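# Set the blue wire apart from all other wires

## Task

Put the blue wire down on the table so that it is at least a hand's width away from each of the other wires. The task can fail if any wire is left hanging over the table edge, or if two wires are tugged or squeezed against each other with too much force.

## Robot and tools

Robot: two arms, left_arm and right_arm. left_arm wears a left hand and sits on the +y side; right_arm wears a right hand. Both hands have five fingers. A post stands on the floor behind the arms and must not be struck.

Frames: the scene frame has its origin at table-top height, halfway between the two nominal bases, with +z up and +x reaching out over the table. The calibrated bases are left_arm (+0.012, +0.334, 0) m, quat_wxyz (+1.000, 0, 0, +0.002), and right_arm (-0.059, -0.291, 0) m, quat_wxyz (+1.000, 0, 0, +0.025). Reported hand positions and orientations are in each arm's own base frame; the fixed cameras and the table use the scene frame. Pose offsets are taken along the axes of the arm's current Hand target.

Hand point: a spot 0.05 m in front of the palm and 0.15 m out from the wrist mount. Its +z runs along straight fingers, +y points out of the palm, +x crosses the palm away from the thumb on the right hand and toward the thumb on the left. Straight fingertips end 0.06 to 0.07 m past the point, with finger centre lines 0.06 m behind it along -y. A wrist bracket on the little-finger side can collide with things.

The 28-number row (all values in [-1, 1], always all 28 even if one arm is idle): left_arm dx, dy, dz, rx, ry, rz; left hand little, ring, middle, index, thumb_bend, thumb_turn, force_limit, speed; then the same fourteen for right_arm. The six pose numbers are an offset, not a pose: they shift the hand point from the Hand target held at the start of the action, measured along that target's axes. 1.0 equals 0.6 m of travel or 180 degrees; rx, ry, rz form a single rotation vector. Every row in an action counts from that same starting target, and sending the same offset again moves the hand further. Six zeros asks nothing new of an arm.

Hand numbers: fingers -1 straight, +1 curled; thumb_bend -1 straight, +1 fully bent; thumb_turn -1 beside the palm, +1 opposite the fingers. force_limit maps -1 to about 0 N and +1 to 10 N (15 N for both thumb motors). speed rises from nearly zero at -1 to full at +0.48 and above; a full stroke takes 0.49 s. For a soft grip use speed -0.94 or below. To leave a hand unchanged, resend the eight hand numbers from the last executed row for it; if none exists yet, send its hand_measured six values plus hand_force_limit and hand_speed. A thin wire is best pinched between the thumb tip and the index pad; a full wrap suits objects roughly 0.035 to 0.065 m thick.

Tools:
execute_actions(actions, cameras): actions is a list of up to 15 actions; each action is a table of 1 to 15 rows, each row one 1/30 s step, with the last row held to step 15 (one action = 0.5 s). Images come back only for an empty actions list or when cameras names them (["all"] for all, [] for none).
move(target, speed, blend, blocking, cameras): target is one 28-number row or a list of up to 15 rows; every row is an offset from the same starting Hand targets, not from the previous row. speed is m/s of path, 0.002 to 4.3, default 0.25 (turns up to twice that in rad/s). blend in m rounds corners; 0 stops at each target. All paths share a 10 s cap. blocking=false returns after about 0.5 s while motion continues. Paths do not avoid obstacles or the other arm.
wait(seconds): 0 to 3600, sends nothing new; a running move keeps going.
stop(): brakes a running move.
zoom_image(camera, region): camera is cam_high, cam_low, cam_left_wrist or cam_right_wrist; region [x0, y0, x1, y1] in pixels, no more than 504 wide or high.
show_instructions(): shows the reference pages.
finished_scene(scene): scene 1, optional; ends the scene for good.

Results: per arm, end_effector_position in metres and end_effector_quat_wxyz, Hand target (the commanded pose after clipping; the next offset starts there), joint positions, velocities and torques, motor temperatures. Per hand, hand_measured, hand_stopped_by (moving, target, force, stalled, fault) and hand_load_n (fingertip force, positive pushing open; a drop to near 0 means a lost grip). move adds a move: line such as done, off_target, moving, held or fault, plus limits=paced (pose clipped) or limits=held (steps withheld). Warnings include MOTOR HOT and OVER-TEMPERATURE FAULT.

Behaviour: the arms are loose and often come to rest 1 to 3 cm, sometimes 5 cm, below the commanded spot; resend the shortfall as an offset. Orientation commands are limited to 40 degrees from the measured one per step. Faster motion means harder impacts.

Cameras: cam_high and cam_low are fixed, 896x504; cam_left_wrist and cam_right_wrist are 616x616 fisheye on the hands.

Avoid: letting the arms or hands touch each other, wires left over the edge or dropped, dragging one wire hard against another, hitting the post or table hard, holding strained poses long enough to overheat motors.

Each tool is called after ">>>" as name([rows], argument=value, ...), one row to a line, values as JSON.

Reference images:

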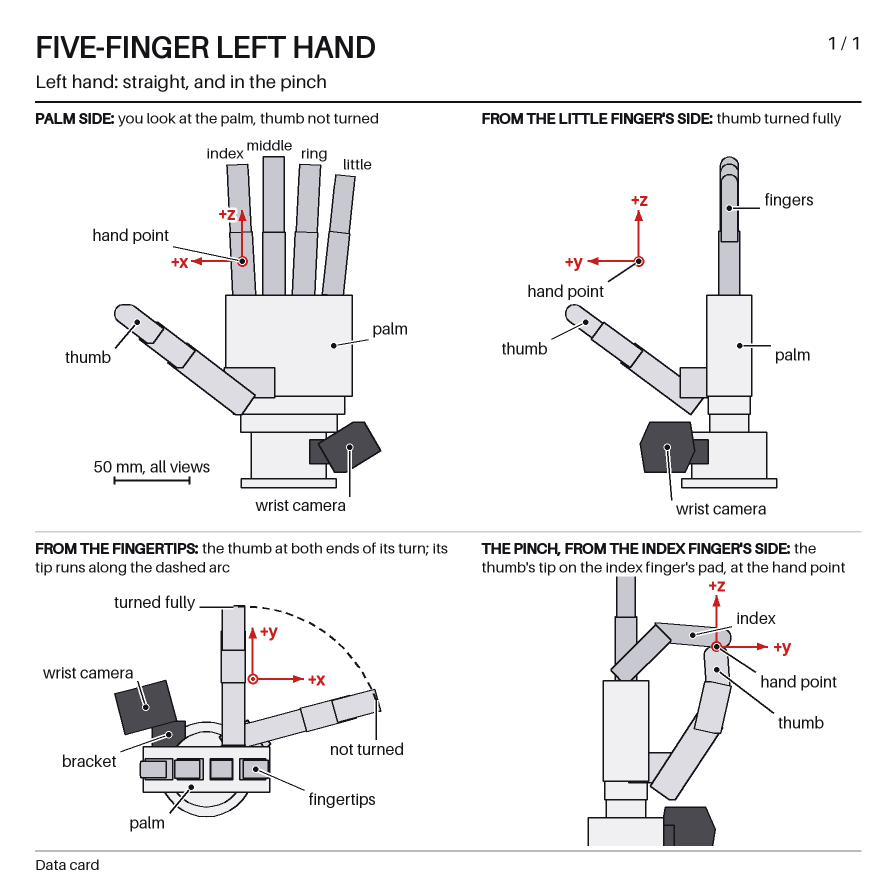

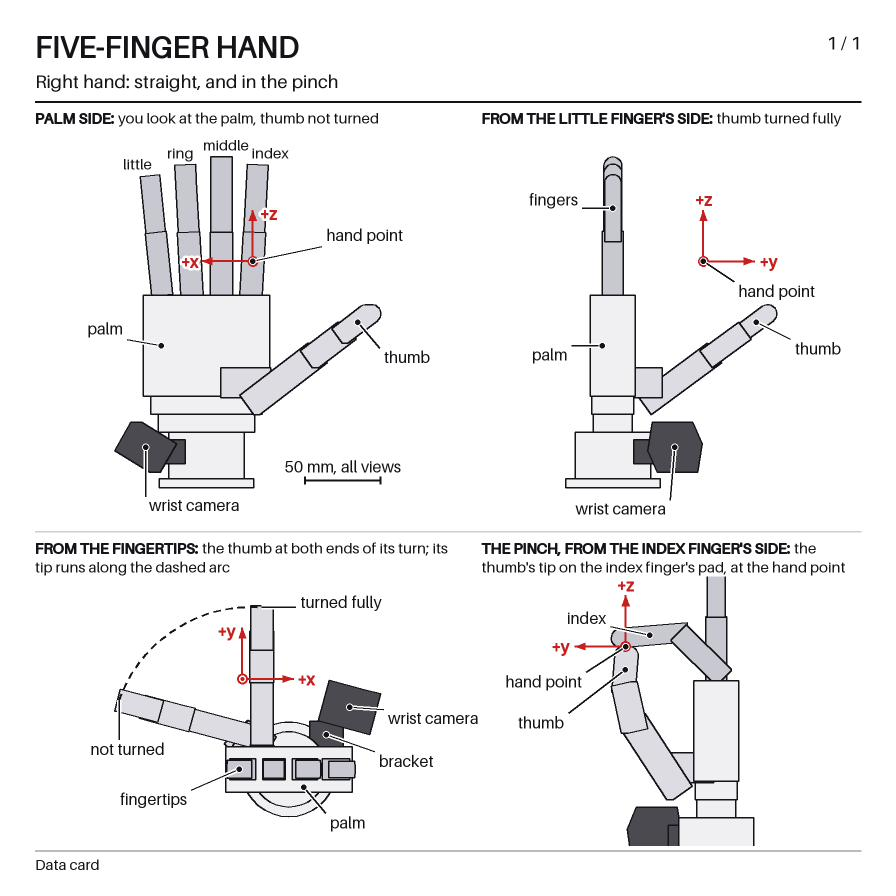

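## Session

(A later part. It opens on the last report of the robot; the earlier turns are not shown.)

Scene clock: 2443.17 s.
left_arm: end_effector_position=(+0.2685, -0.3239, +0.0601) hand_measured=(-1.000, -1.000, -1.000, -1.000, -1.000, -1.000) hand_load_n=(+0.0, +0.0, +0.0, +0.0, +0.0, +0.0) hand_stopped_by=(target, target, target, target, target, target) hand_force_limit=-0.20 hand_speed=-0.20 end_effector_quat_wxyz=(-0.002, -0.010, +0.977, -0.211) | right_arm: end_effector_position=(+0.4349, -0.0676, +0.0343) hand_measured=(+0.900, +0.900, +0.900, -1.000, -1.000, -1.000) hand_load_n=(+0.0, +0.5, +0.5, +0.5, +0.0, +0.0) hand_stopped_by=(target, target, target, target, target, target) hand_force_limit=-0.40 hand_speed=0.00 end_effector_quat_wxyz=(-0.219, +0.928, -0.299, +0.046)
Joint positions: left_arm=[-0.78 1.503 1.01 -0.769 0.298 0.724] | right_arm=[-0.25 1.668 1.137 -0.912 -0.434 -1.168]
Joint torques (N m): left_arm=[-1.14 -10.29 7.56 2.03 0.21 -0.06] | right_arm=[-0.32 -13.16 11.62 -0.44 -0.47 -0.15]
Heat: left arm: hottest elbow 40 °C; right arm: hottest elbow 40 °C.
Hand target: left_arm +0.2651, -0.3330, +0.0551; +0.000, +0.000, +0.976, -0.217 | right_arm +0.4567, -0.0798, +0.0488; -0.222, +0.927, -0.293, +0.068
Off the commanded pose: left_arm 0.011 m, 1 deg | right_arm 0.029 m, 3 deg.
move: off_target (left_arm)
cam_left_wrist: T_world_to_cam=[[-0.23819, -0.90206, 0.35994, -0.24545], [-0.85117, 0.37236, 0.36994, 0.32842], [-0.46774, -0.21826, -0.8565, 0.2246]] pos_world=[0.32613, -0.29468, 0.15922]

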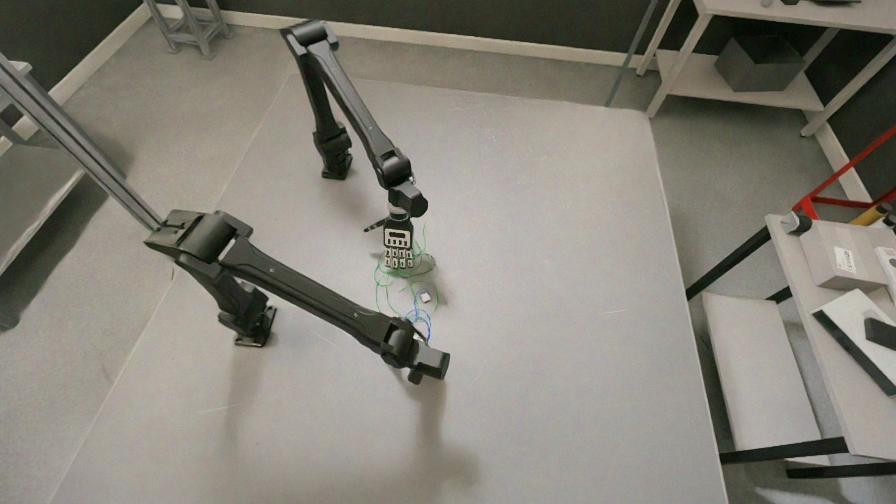

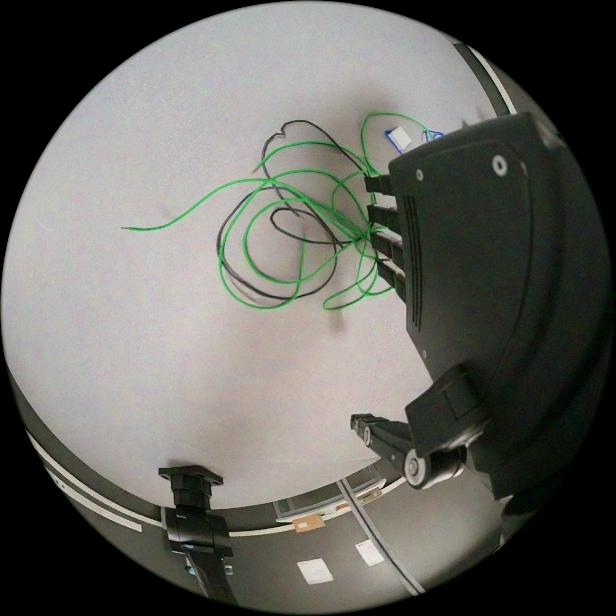

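>>> move(target=[0,0.0113,0.0242,0,0,0,-1,-1,-1,-1,-1,-1,-0.2,-0.2,0,0,0,0,0,0,0.9,0.9,0.9,-1,-1,-1,-0.4,0], speed=0.04, cameras=["cam_high","cam_left_wrist"])

>>> zoom_image(camera="cam_high", region=[360, 230, 450, 320])

>>> zoom_image(camera="cam_left_wrist", region=[250, 130, 450, 330])

Scene clock: 2454.80 s.
left_arm: end_effector_position=(+0.2696, -0.3254, +0.0479) hand_measured=(-1.000, -1.000, -1.000, -1.000, -1.000, -1.000) hand_load_n=(+0.0, +0.0, +0.0, +0.0, +0.0, +0.0) hand_stopped_by=(target, target, target, target, target, target) hand_force_limit=-0.20 hand_speed=-0.20 end_effector_quat_wxyz=(+0.001, -0.009, +0.977, -0.215) | right_arm: end_effector_position=(+0.4349, -0.0676, +0.0343) hand_measured=(+0.900, +0.900, +0.900, -1.000, -1.000, -1.000) hand_load_n=(+0.0, +0.0, +0.0, +0.0, +0.0, +0.0) hand_stopped_by=(target, target, target, target, target, target) hand_force_limit=-0.40 hand_speed=0.00 end_effector_quat_wxyz=(-0.219, +0.928, -0.299, +0.046)
Joint positions: left_arm=[-0.78 1.519 0.99 -0.724 0.299 0.724] | right_arm=[-0.25 1.668 1.137 -0.912 -0.434 -1.168]
Joint torques (N m): left_arm=[-1.03 -9.05 7.1 2.19 0.2 -0.04] | right_arm=[-0.38 -13.16 11.63 -0.46 -0.47 -0.14]
Heat: left arm: hottest elbow 40 °C; right arm: hottest elbow 40 °C.
Hand target: left_arm +0.2651, -0.3331, +0.0390; +0.000, +0.000, +0.976, -0.217 | right_arm +0.4567, -0.0798, +0.0488; -0.222, +0.927, -0.293, +0.068
Off the commanded pose: left_arm 0.013 m, 1 deg | right_arm 0.029 m, 3 deg.
move: off_target (left_arm)
cam_left_wrist: T_world_to_cam=[[-0.24061, -0.89921, 0.36541, -0.24086], [-0.85304, 0.37551, 0.36236, 0.33627], [-0.46306, -0.22453, -0.85742, 0.21105]] pos_world=[0.32662, -0.29547, 0.14712]

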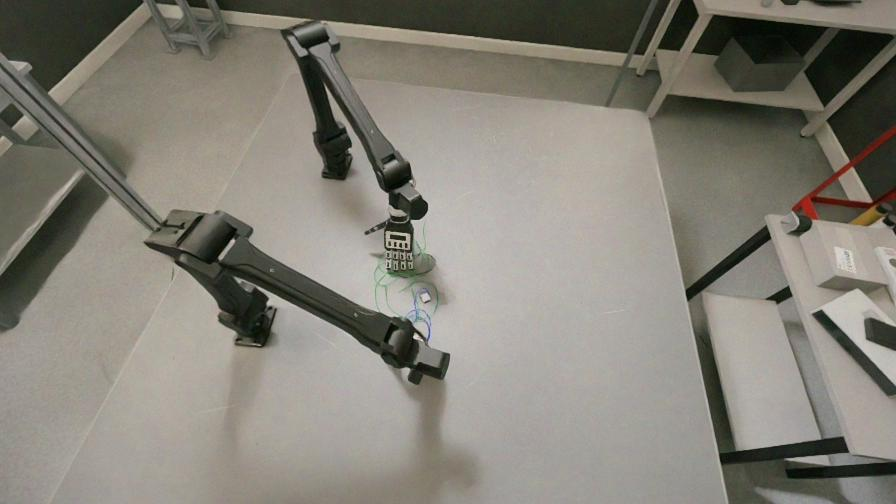

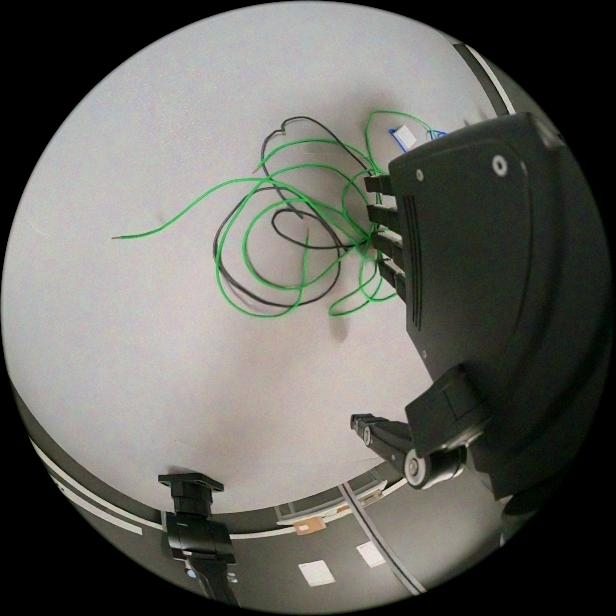

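Scaled by 5.600 from the camera's image (finer frame: 1280x720).

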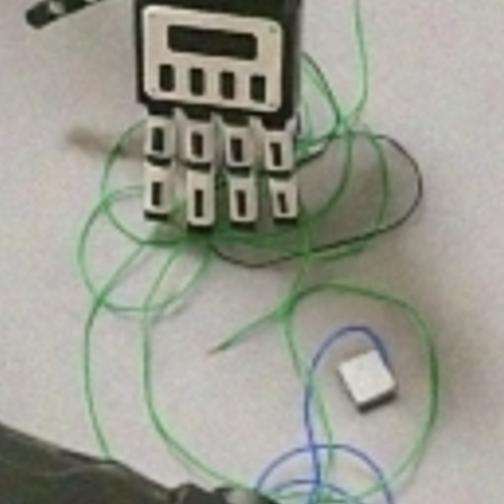

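Scaled by 2.520 from the camera's image (finer frame: 880x880).

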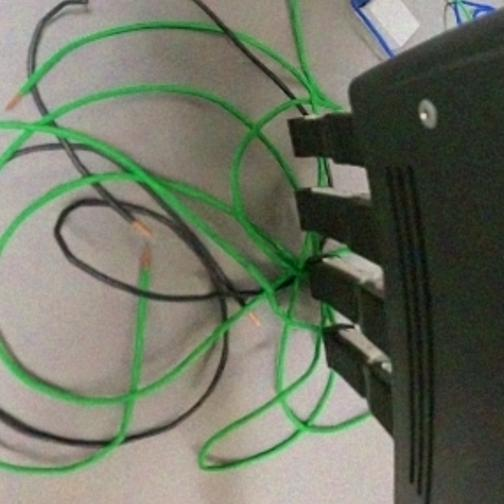

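>>> move(target=[0,0.0783,-0.0293,0,0,0,-1,-1,-1,-1,-1,-1,-0.2,-0.2,0,0,0,0,0,0,0.9,0.9,0.9,-1,-1,-1,-0.4,0], speed=0.04, cameras=["cam_high","cam_left_wrist"])

>>> zoom_image(camera="cam_high", region=[360, 230, 450, 320])

>>> zoom_image(camera="cam_left_wrist", region=[250, 130, 450, 330])

Scene clock: 2466.13 s.
left_arm: end_effector_position=(+0.2598, -0.2949, +0.0409) hand_measured=(-1.000, -1.000, -1.000, -1.000, -1.000, -1.000) hand_load_n=(+0.0, +0.0, +0.0, +0.0, +0.0, +0.0) hand_stopped_by=(target, target, target, target, target, target) hand_force_limit=-0.20 hand_speed=-0.20 end_effector_quat_wxyz=(-0.006, +0.000, +0.975, -0.222) | right_arm: end_effector_position=(+0.4349, -0.0676, +0.0343) hand_measured=(+0.900, +0.900, +0.900, -1.000, -1.000, -1.000) hand_load_n=(+0.0, +0.0, +0.0, +0.0, +0.0, +0.0) hand_stopped_by=(target, target, target, target, target, target) hand_force_limit=-0.40 hand_speed=0.00 end_effector_quat_wxyz=(-0.219, +0.928, -0.299, +0.046)
Joint positions: left_arm=[-0.734 1.464 0.906 -0.71 0.336 0.786] | right_arm=[-0.25 1.668 1.137 -0.912 -0.434 -1.168]
Joint torques (N m): left_arm=[1.2 -9.58 6.32 1.16 0.18 0.18] | right_arm=[-0.38 -13.22 11.62 -0.46 -0.47 -0.15]
Heat: left arm: hottest elbow 40 °C; right arm: hottest elbow 40 °C.
Hand target: left_arm +0.2651, -0.2831, +0.0351; +0.000, +0.000, +0.976, -0.217 | right_arm +0.4567, -0.0798, +0.0488; -0.222, +0.927, -0.293, +0.068
Off the commanded pose: left_arm 0.014 m, 1 deg | right_arm 0.029 m, 3 deg.
move: off_target (left_arm)
cam_left_wrist: T_world_to_cam=[[-0.25575, -0.88841, 0.38121, -0.20672], [-0.84174, 0.39858, 0.36417, 0.32285], [-0.47547, -0.22774, -0.84974, 0.20935]] pos_world=[0.31843, -0.26466, 0.13913]

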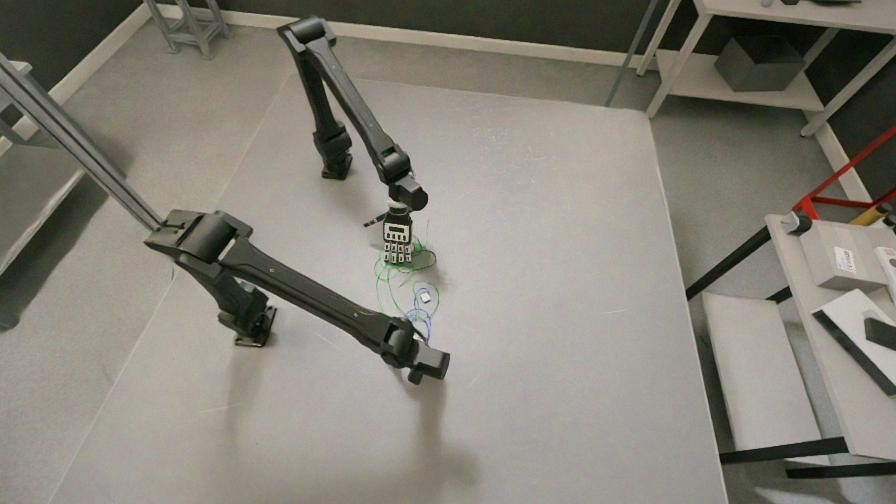

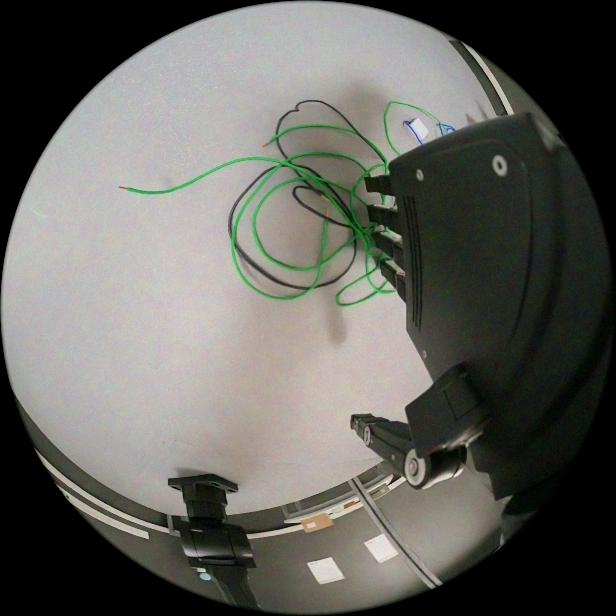

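Scaled by 5.600 from the camera's image (finer frame: 1280x720).

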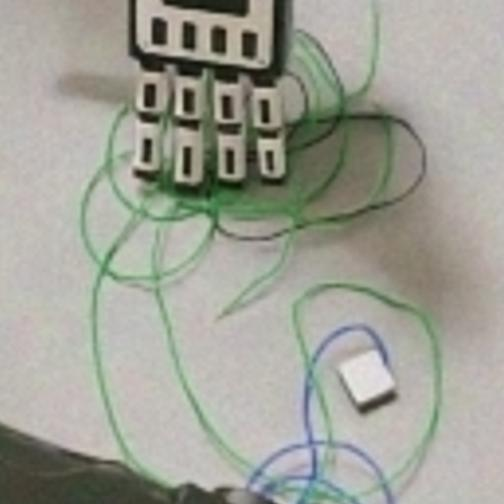

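Scaled by 2.520 from the camera's image (finer frame: 880x880).

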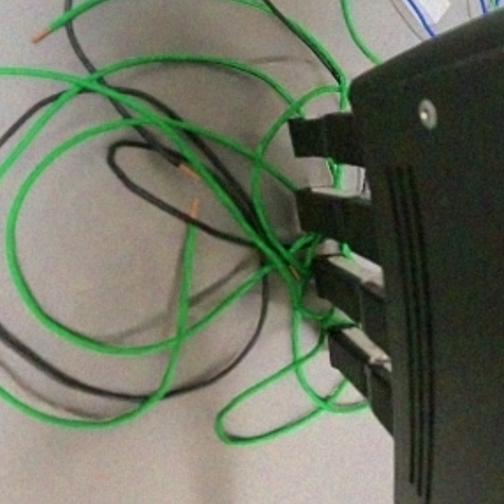

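>>> move(target=[0.0333,0.1208,-0.0565,0,0,0,-1,-1,-1,-1,-1,-1,-0.2,-0.2,0,0,0,0,0,0,0.9,0.9,0.9,-1,-1,-1,-0.4,0], speed=0.04, cameras=["cam_high","cam_left_wrist"])

>>> zoom_image(camera="cam_high", region=[360, 210, 460, 310])

>>> zoom_image(camera="cam_left_wrist", region=[250, 80, 490, 320])

Scene clock: 2477.30 s.
left_arm: end_effector_position=(+0.2484, -0.2173, +0.0391) hand_measured=(-1.000, -1.000, -1.000, -1.000, -1.000, -1.000) hand_load_n=(+0.0, +0.0, +0.0, +0.0, +0.0, +0.0) hand_stopped_by=(target, target, target, target, target, target) hand_force_limit=-0.20 hand_speed=-0.20 end_effector_quat_wxyz=(+0.005, +0.002, +0.974, -0.228) | right_arm: end_effector_position=(+0.4349, -0.0676, +0.0343) hand_measured=(+0.900, +0.900, +0.900, -1.000, -1.000, -1.000) hand_load_n=(+0.0, +0.0, +0.0, +0.0, +0.0, +0.0) hand_stopped_by=(target, target, target, target, target, target) hand_force_limit=-0.40 hand_speed=0.00 end_effector_quat_wxyz=(-0.219, +0.928, -0.299, +0.046)
Joint positions: left_arm=[-0.587 1.309 0.75 -0.736 0.374 0.936] | right_arm=[-0.25 1.668 1.137 -0.912 -0.434 -1.168]
Joint torques (N m): left_arm=[1.49 -7.82 6.38 -0.13 0.31 0.16] | right_arm=[-0.32 -13.16 11.62 -0.44 -0.47 -0.14]
Heat: left arm: hottest elbow 40 °C; right arm: hottest elbow 40 °C.
Hand target: left_arm +0.2452, -0.2030, +0.0351; +0.000, +0.000, +0.976, -0.217 | right_arm +0.4567, -0.0798, +0.0488; -0.222, +0.927, -0.293, +0.068
Off the commanded pose: left_arm 0.015 m, 1 deg | right_arm 0.029 m, 3 deg.
move: off_target (left_arm)
cam_left_wrist: T_world_to_cam=[[-0.263, -0.88399, 0.38651, -0.13742], [-0.84983, 0.40191, 0.34095, 0.28659], [-0.45674, -0.2388, -0.85695, 0.21323]] pos_world=[0.3048, -0.18575, 0.13813]

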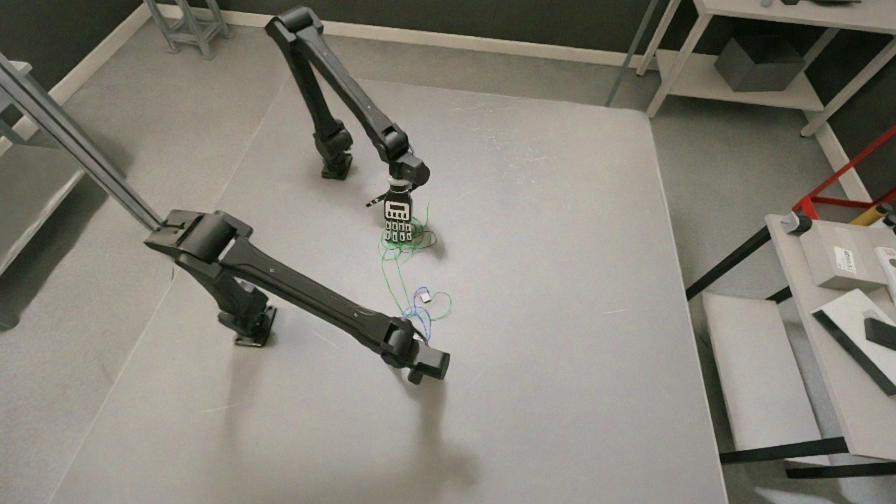

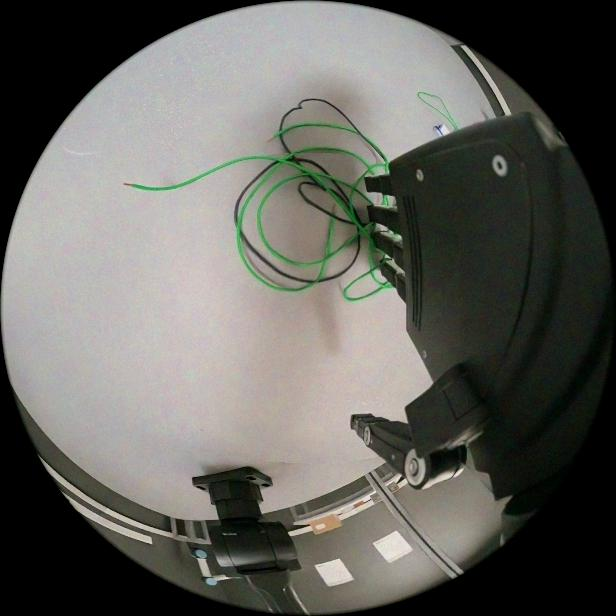

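Scaled by 5.040 from the camera's image (finer frame: 1280x720).

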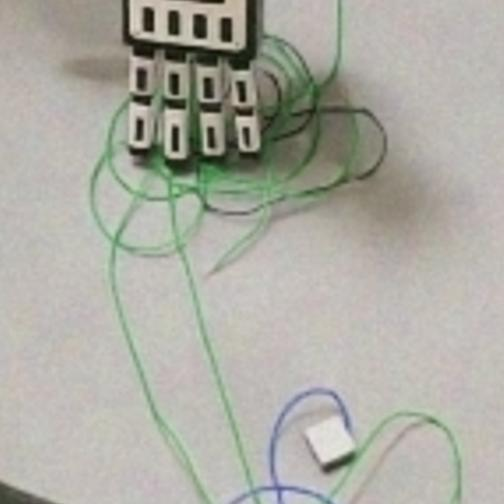

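Scaled by 2.100 from the camera's image (finer frame: 880x880).

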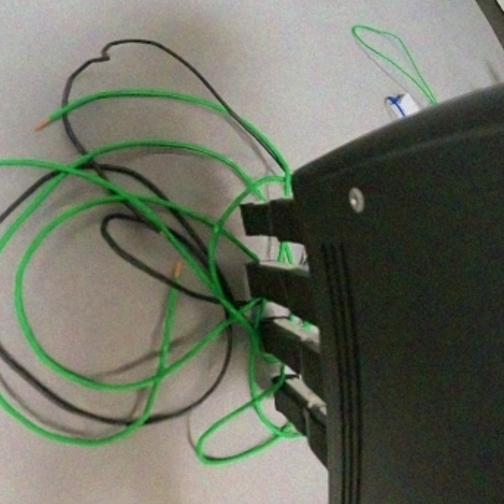

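>>> zoom_image(camera="cam_high", region=[390, 280, 460, 350])

Scaled by 7.200 from the camera's image (finer frame: 1280x720).

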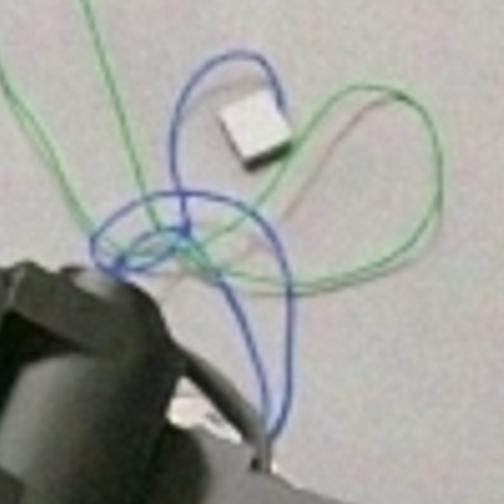

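>>> move(target=[0,0.0966,-0.0452,0,0,0,-1,-1,-1,-1,-1,-1,-0.2,-0.2,0,0,0,0,0,0,0.9,0.9,0.9,-1,-1,-1,-0.4,0], speed=0.04, cameras=["cam_high"])

>>> zoom_image(camera="cam_high", region=[370, 220, 470, 320])

>>> zoom_image(camera="cam_high", region=[390, 280, 460, 350])

Scene clock: 2496.57 s.
left_arm: end_effector_position=(+0.2494, -0.1517, +0.0384) hand_measured=(-1.000, -1.000, -1.000, -1.000, -1.000, -1.000) hand_load_n=(+0.0, +0.0, +0.0, +0.0, +0.0, +0.0) hand_stopped_by=(target, target, target, target, target, target) hand_force_limit=-0.20 hand_speed=-0.20 end_effector_quat_wxyz=(+0.004, +0.002, +0.974, -0.226) | right_arm: end_effector_position=(+0.4349, -0.0673, +0.0344) hand_measured=(+0.900, +0.900, +0.900, -1.000, -1.000, -1.000) hand_load_n=(+0.0, +0.0, +0.0, +0.0, +0.0, +0.0) hand_stopped_by=(target, target, target, target, target, target) hand_force_limit=-0.40 hand_speed=0.00 end_effector_quat_wxyz=(-0.220, +0.927, -0.299, +0.045)
Joint positions: left_arm=[-0.406 1.238 0.691 -0.825 0.414 1.128] | right_arm=[-0.25 1.668 1.137 -0.912 -0.435 -1.168]
Joint torques (N m): left_arm=[1.38 -6.53 6.42 -0.2 0.22 0.21] | right_arm=[-0.44 -13.16 11.62 -0.44 -0.47 -0.15]
Heat: left arm: hottest elbow 39 °C; right arm: hottest elbow 40 °C.
Hand target: left_arm +0.2452, -0.1390, +0.0351; +0.000, +0.000, +0.976, -0.217 | right_arm +0.4567, -0.0798, +0.0488; -0.222, +0.927, -0.293, +0.068
Off the commanded pose: left_arm 0.014 m, 1 deg | right_arm 0.029 m, 3 deg.
move: off_target (left_arm)

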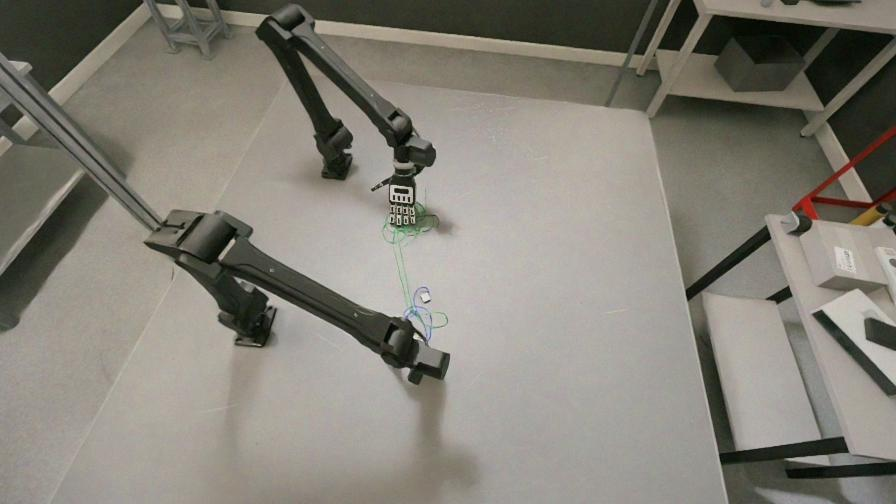

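Scaled by 5.040 from the camera's image (finer frame: 1280x720).

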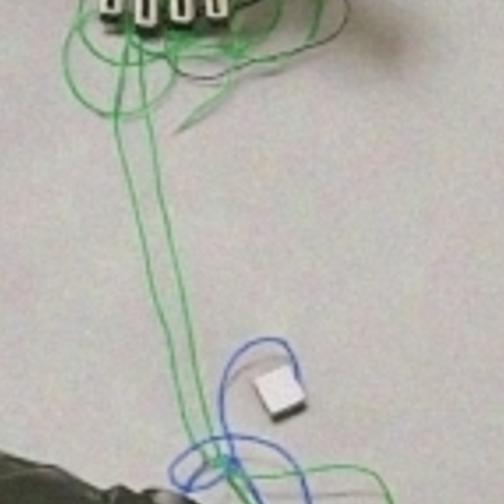

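Scaled by 7.200 from the camera's image (finer frame: 1280x720).

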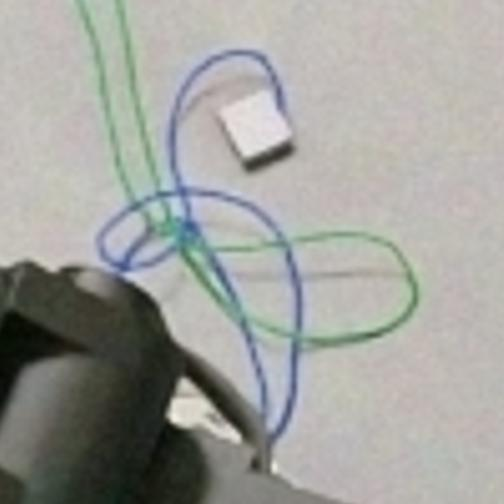

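>>> move([
  [0,0,-0.167,0,0,0,-1,-1,-1,-1,-1,-1,-0.2,-0.2,0,0,0,0,0,0,0.9,0.9,0.9,-1,-1,-1,-0.4,0],
  [-0.2117,-0.4452,0.0242,0.1927,-0.0571,-0.063,-1,-1,-1,-1,-1,-1,-0.2,-0.2,0,0,0,0,0,0,0.9,0.9,0.9,-1,-1,-1,-0.4,0],
], speed=[0.08,0.12], cameras=["cam_high","cam_left_wrist"])

>>> zoom_image(camera="cam_left_wrist", region=[260, 200, 380, 320])

>>> zoom_image(camera="cam_high", region=[370, 200, 470, 300])

Scene clock: 2531.97 s.
left_arm: end_effector_position=(+0.3560, -0.3645, +0.1106) hand_measured=(-1.000, -1.000, -1.000, -1.000, -1.000, -1.000) hand_load_n=(+0.0, -0.5, +0.0, +0.0, +0.0, +0.0) hand_stopped_by=(target, target, target, target, target, target) hand_force_limit=-0.20 hand_speed=-0.20 end_effector_quat_wxyz=(+0.049, -0.126, +0.871, -0.472) | right_arm: end_effector_position=(+0.4349, -0.0673, +0.0344) hand_measured=(+0.900, +0.900, +0.900, -1.000, -1.000, -1.000) hand_load_n=(+0.0, +0.0, +0.0, +0.0, +0.0, +0.0) hand_stopped_by=(target, target, target, target, target, target) hand_force_limit=-0.40 hand_speed=0.00 end_effector_quat_wxyz=(-0.220, +0.927, -0.299, +0.045)
Joint positions: left_arm=[-0.573 1.448 0.902 -0.186 0.606 0.434] | right_arm=[-0.25 1.668 1.137 -0.912 -0.435 -1.168]
Joint torques (N m): left_arm=[-1.14 -9.64 13.22 3.22 0.31 -0.17] | right_arm=[-0.38 -13.1 11.63 -0.43 -0.47 -0.14]
Heat: left arm: hottest elbow 39 °C; right arm: hottest elbow 40 °C.
Hand target: left_arm +0.3720, -0.3872, +0.1352; +0.065, -0.114, +0.859, -0.495 | right_arm +0.4567, -0.0798, +0.0488; -0.222, +0.927, -0.293, +0.068
Off the commanded pose: left_arm 0.037 m, 4 deg | right_arm 0.029 m, 3 deg.
move: off_target (left_arm)
cam_left_wrist: T_world_to_cam=[[-0.0722, -0.60921, 0.78971, -0.27924], [-0.95175, 0.27886, 0.12811, 0.42781], [-0.29827, -0.74236, -0.59995, 0.02013]] pos_world=[0.39301, -0.27448, 0.17779]

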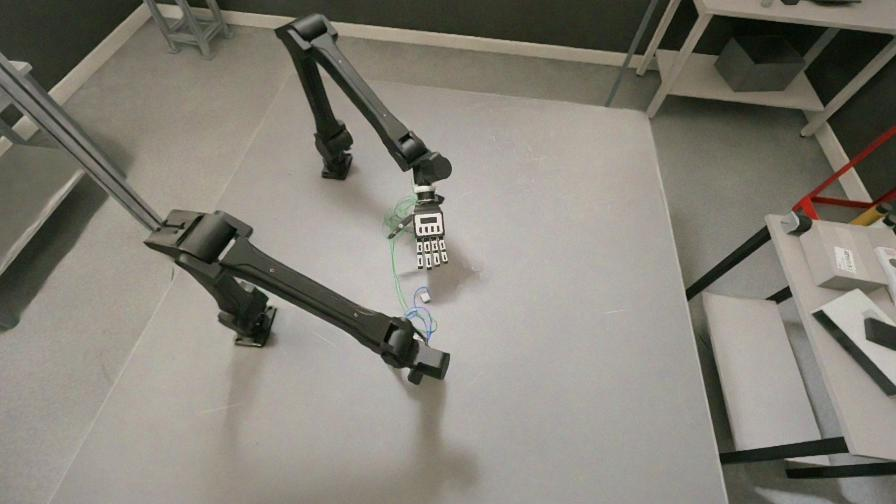

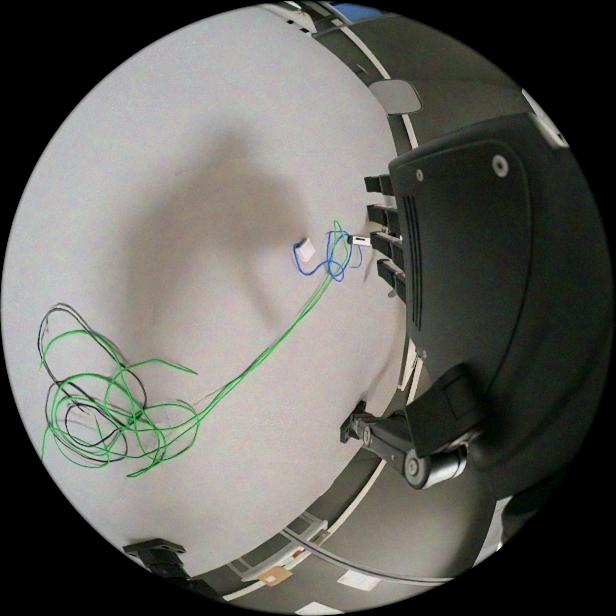

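Scaled by 4.200 from the camera's image (finer frame: 880x880).

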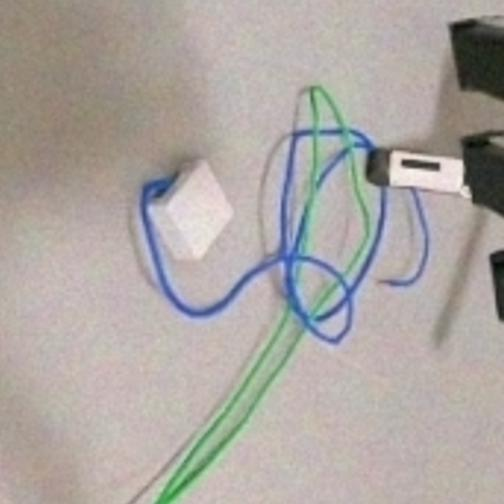

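Scaled by 5.040 from the camera's image (finer frame: 1280x720).

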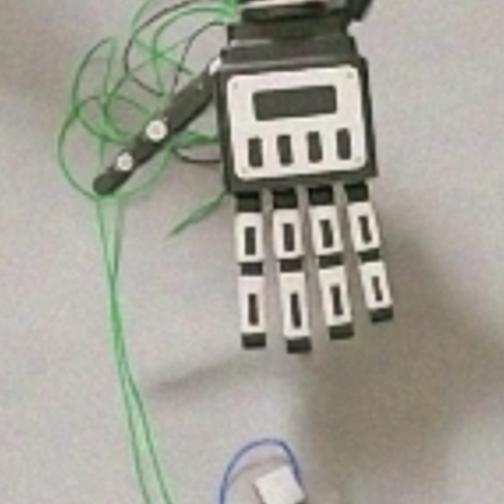

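>>> zoom_image(camera="cam_left_wrist", region=[322, 215, 352, 245])

>>> zoom_image(camera="cam_left_wrist", region=[318, 250, 352, 284])

Scaled by 16.800 from the camera's image (finer frame: 880x880).

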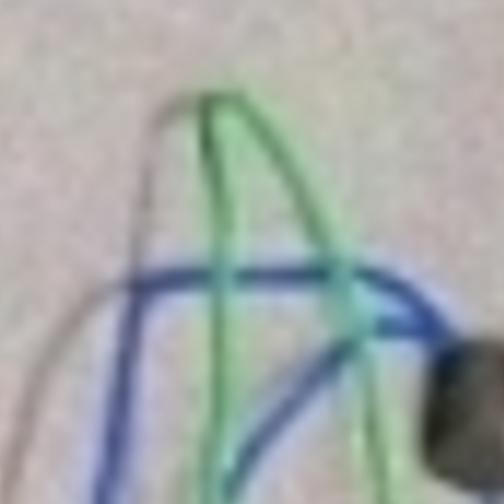

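Scaled by 14.824 from the camera's image (finer frame: 880x880).

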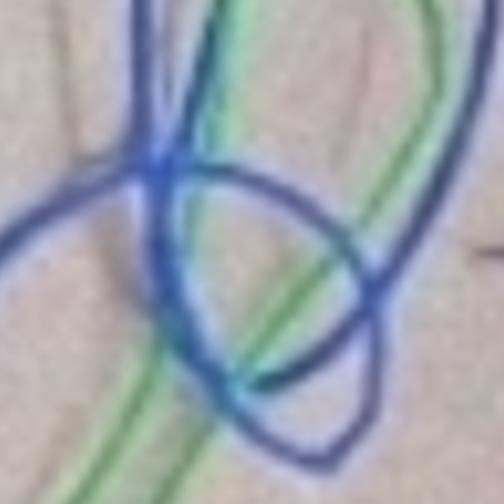

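>>> move(target=[0,0,0,0,0,0,-1,-1,-1,-1,-1,-1,-0.2,-0.2,0.0752,0.042,-0.0255,0,0,0,0.9,0.9,0.9,-1,-1,-1,-0.4,0], speed=0.03, cameras=["cam_high","cam_left_wrist"])

>>> zoom_image(camera="cam_left_wrist", region=[280, 190, 380, 290])

Scene clock: 2560.63 s.
left_arm: end_effector_position=(+0.3559, -0.3645, +0.1106) hand_measured=(-1.000, -1.000, -1.000, -1.000, -1.000, -1.000) hand_load_n=(+0.0, +0.0, +0.0, +0.0, +0.0, -0.5) hand_stopped_by=(target, target, target, target, target, target) hand_force_limit=-0.20 hand_speed=-0.20 end_effector_quat_wxyz=(+0.049, -0.126, +0.871, -0.472) | right_arm: end_effector_position=(+0.4563, -0.1161, +0.0355) hand_measured=(+0.900, +0.900, +0.900, -1.000, -1.000, -1.000) hand_load_n=(+0.0, +0.0, +0.0, +0.0, +0.0, +0.0) hand_stopped_by=(target, target, target, target, target, target) hand_force_limit=-0.40 hand_speed=0.00 end_effector_quat_wxyz=(-0.220, +0.927, -0.300, +0.044)
Joint positions: left_arm=[-0.573 1.448 0.902 -0.186 0.606 0.433] | right_arm=[-0.334 1.754 1.258 -0.988 -0.444 -1.26]
Joint torques (N m): left_arm=[-1.14 -9.41 13.12 3.15 0.3 -0.14] | right_arm=[-0.26 -14.92 11.81 -0.54 -0.6 -0.14]
Heat: left arm: hottest elbow 42 °C; right arm: hottest elbow 40 °C.
Hand target: left_arm +0.3720, -0.3872, +0.1352; +0.065, -0.114, +0.859, -0.495 | right_arm +0.4768, -0.1298, +0.0509; -0.222, +0.927, -0.293, +0.068
Off the commanded pose: left_arm 0.037 m, 4 deg | right_arm 0.029 m, 3 deg.
move: off_target (right_arm)
cam_left_wrist: T_world_to_cam=[[-0.0707, -0.60905, 0.78998, -0.27984], [-0.95183, 0.27808, 0.12921, 0.42734], [-0.29837, -0.74279, -0.59937, 0.01991]] pos_world=[0.39291, -0.27448, 0.17779]

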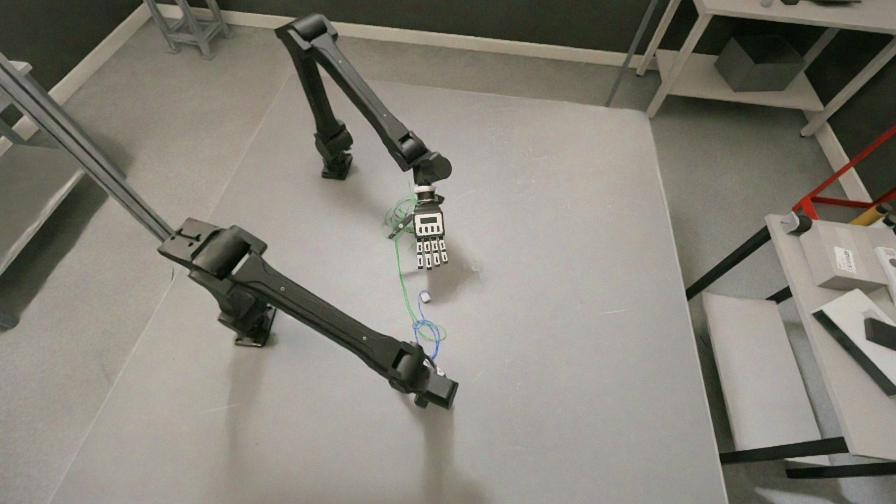

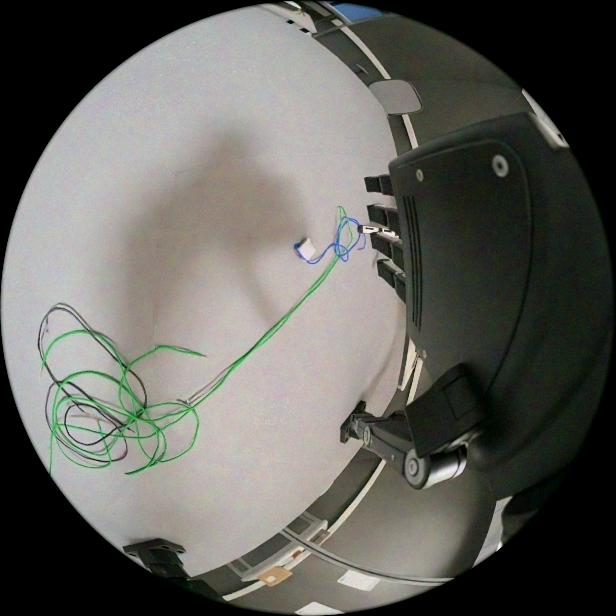

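Scaled by 5.040 from the camera's image (finer frame: 880x880).

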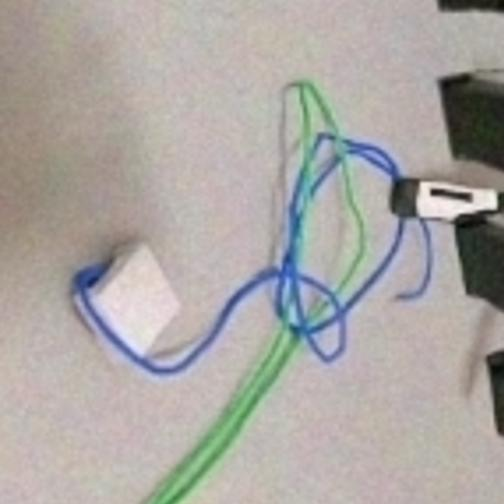

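>>> zoom_image(camera="cam_left_wrist", region=[330, 204, 354, 228])

>>> zoom_image(camera="cam_left_wrist", region=[330, 238, 354, 262])

Scaled by 21.000 from the camera's image (finer frame: 880x880).

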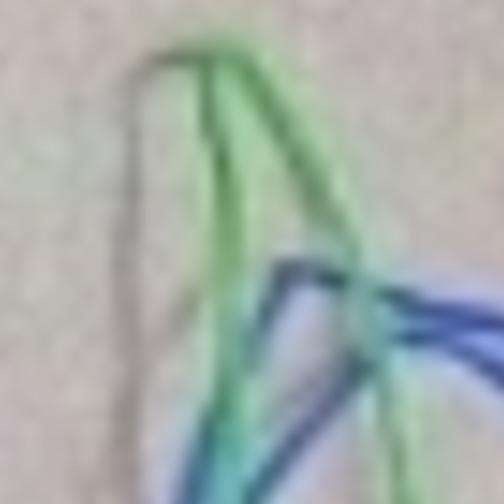

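Scaled by 21.000 from the camera's image (finer frame: 880x880).

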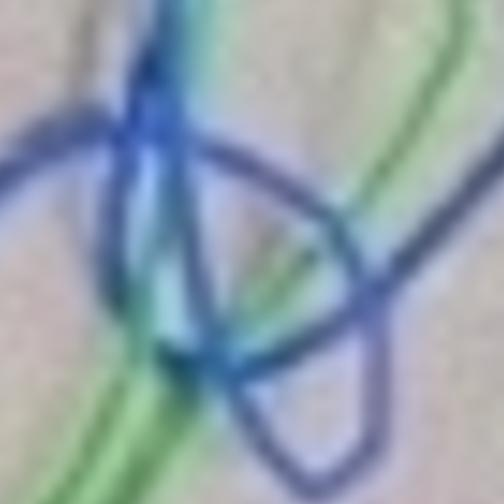

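>>> move([
  [0.085,0.263,-0.422,-0.1927,0.0571,0.063,-1,-1,-1,-1,-1,-1,-0.2,-0.2,0,0,0,0,0,0,0.9,0.9,0.9,-1,-1,-1,-0.4,0],
  [0.1033,0.3595,-0.2872,-0.1927,0.0571,0.063,-1,-1,-1,-1,-1,-1,-0.2,-0.2,0,0,0,0,0,0,0.9,0.9,0.9,-1,-1,-1,-0.4,0],
], speed=[0.12,0.06], cameras=["cam_high","cam_left_wrist"])

>>> zoom_image(camera="cam_high", region=[370, 190, 470, 290])

>>> zoom_image(camera="cam_left_wrist", region=[250, 80, 490, 320])

Scene clock: 2606.67 s.
left_arm: end_effector_position=(+0.2482, -0.1480, +0.0433) hand_measured=(-1.000, -1.000, -1.000, -1.000, -1.000, -1.000) hand_load_n=(+0.0, +0.0, +0.0, +0.0, +0.0, +0.0) hand_stopped_by=(target, target, target, target, target, target) hand_force_limit=-0.20 hand_speed=-0.20 end_effector_quat_wxyz=(+0.003, -0.001, +0.976, -0.217) | right_arm: end_effector_position=(+0.4563, -0.1161, +0.0355) hand_measured=(+0.900, +0.900, +0.900, -1.000, -1.000, -1.000) hand_load_n=(+0.0, +0.0, +0.5, +0.0, +0.0, +0.0) hand_stopped_by=(target, target, target, target, target, target) hand_force_limit=-0.40 hand_speed=0.00 end_effector_quat_wxyz=(-0.220, +0.927, -0.300, +0.044)
Joint positions: left_arm=[-0.407 1.229 0.701 -0.853 0.396 1.123] | right_arm=[-0.334 1.754 1.258 -0.988 -0.444 -1.26]
Joint torques (N m): left_arm=[-1.67 -4.84 6.68 2.09 0.27 -0.14] | right_arm=[-0.26 -14.92 11.79 -0.54 -0.59 -0.13]
Heat: left arm: hottest elbow 43 °C; right arm: hottest elbow 43 °C.
Hand target: left_arm +0.2453, -0.1550, +0.0348; +0.000, +0.000, +0.976, -0.217 | right_arm +0.4768, -0.1298, +0.0509; -0.222, +0.927, -0.293, +0.068
Off the commanded pose: left_arm 0.011 m, 0 deg | right_arm 0.029 m, 3 deg.
move: off_target (left_arm)
cam_left_wrist: T_world_to_cam=[[-0.25617, -0.89459, 0.36617, -0.08026], [-0.85063, 0.38856, 0.35419, 0.25485], [-0.45914, -0.22073, -0.8605, 0.23672]] pos_world=[0.30491, -0.11857, 0.14282]

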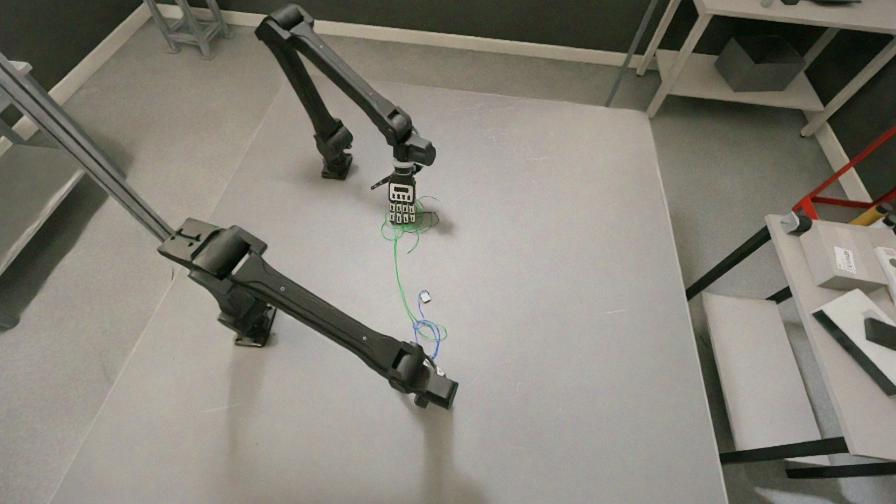

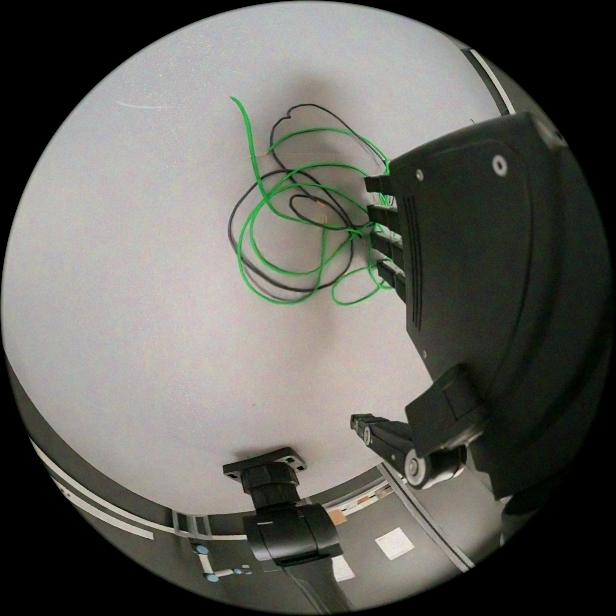

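Scaled by 5.040 from the camera's image (finer frame: 1280x720).

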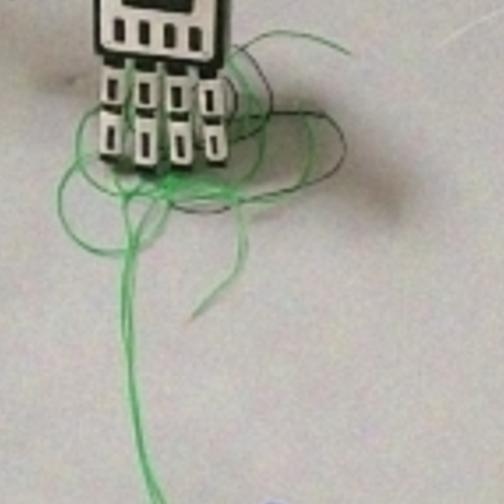

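Scaled by 2.100 from the camera's image (finer frame: 880x880).

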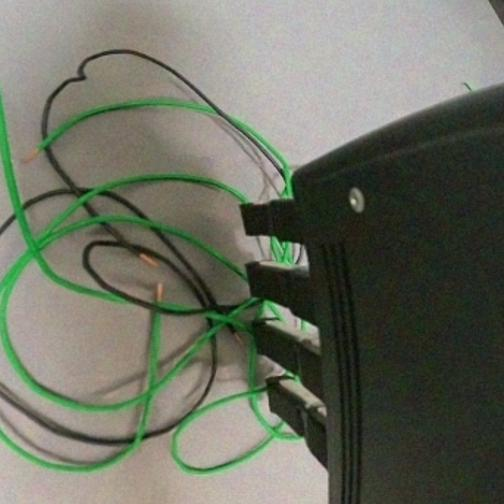

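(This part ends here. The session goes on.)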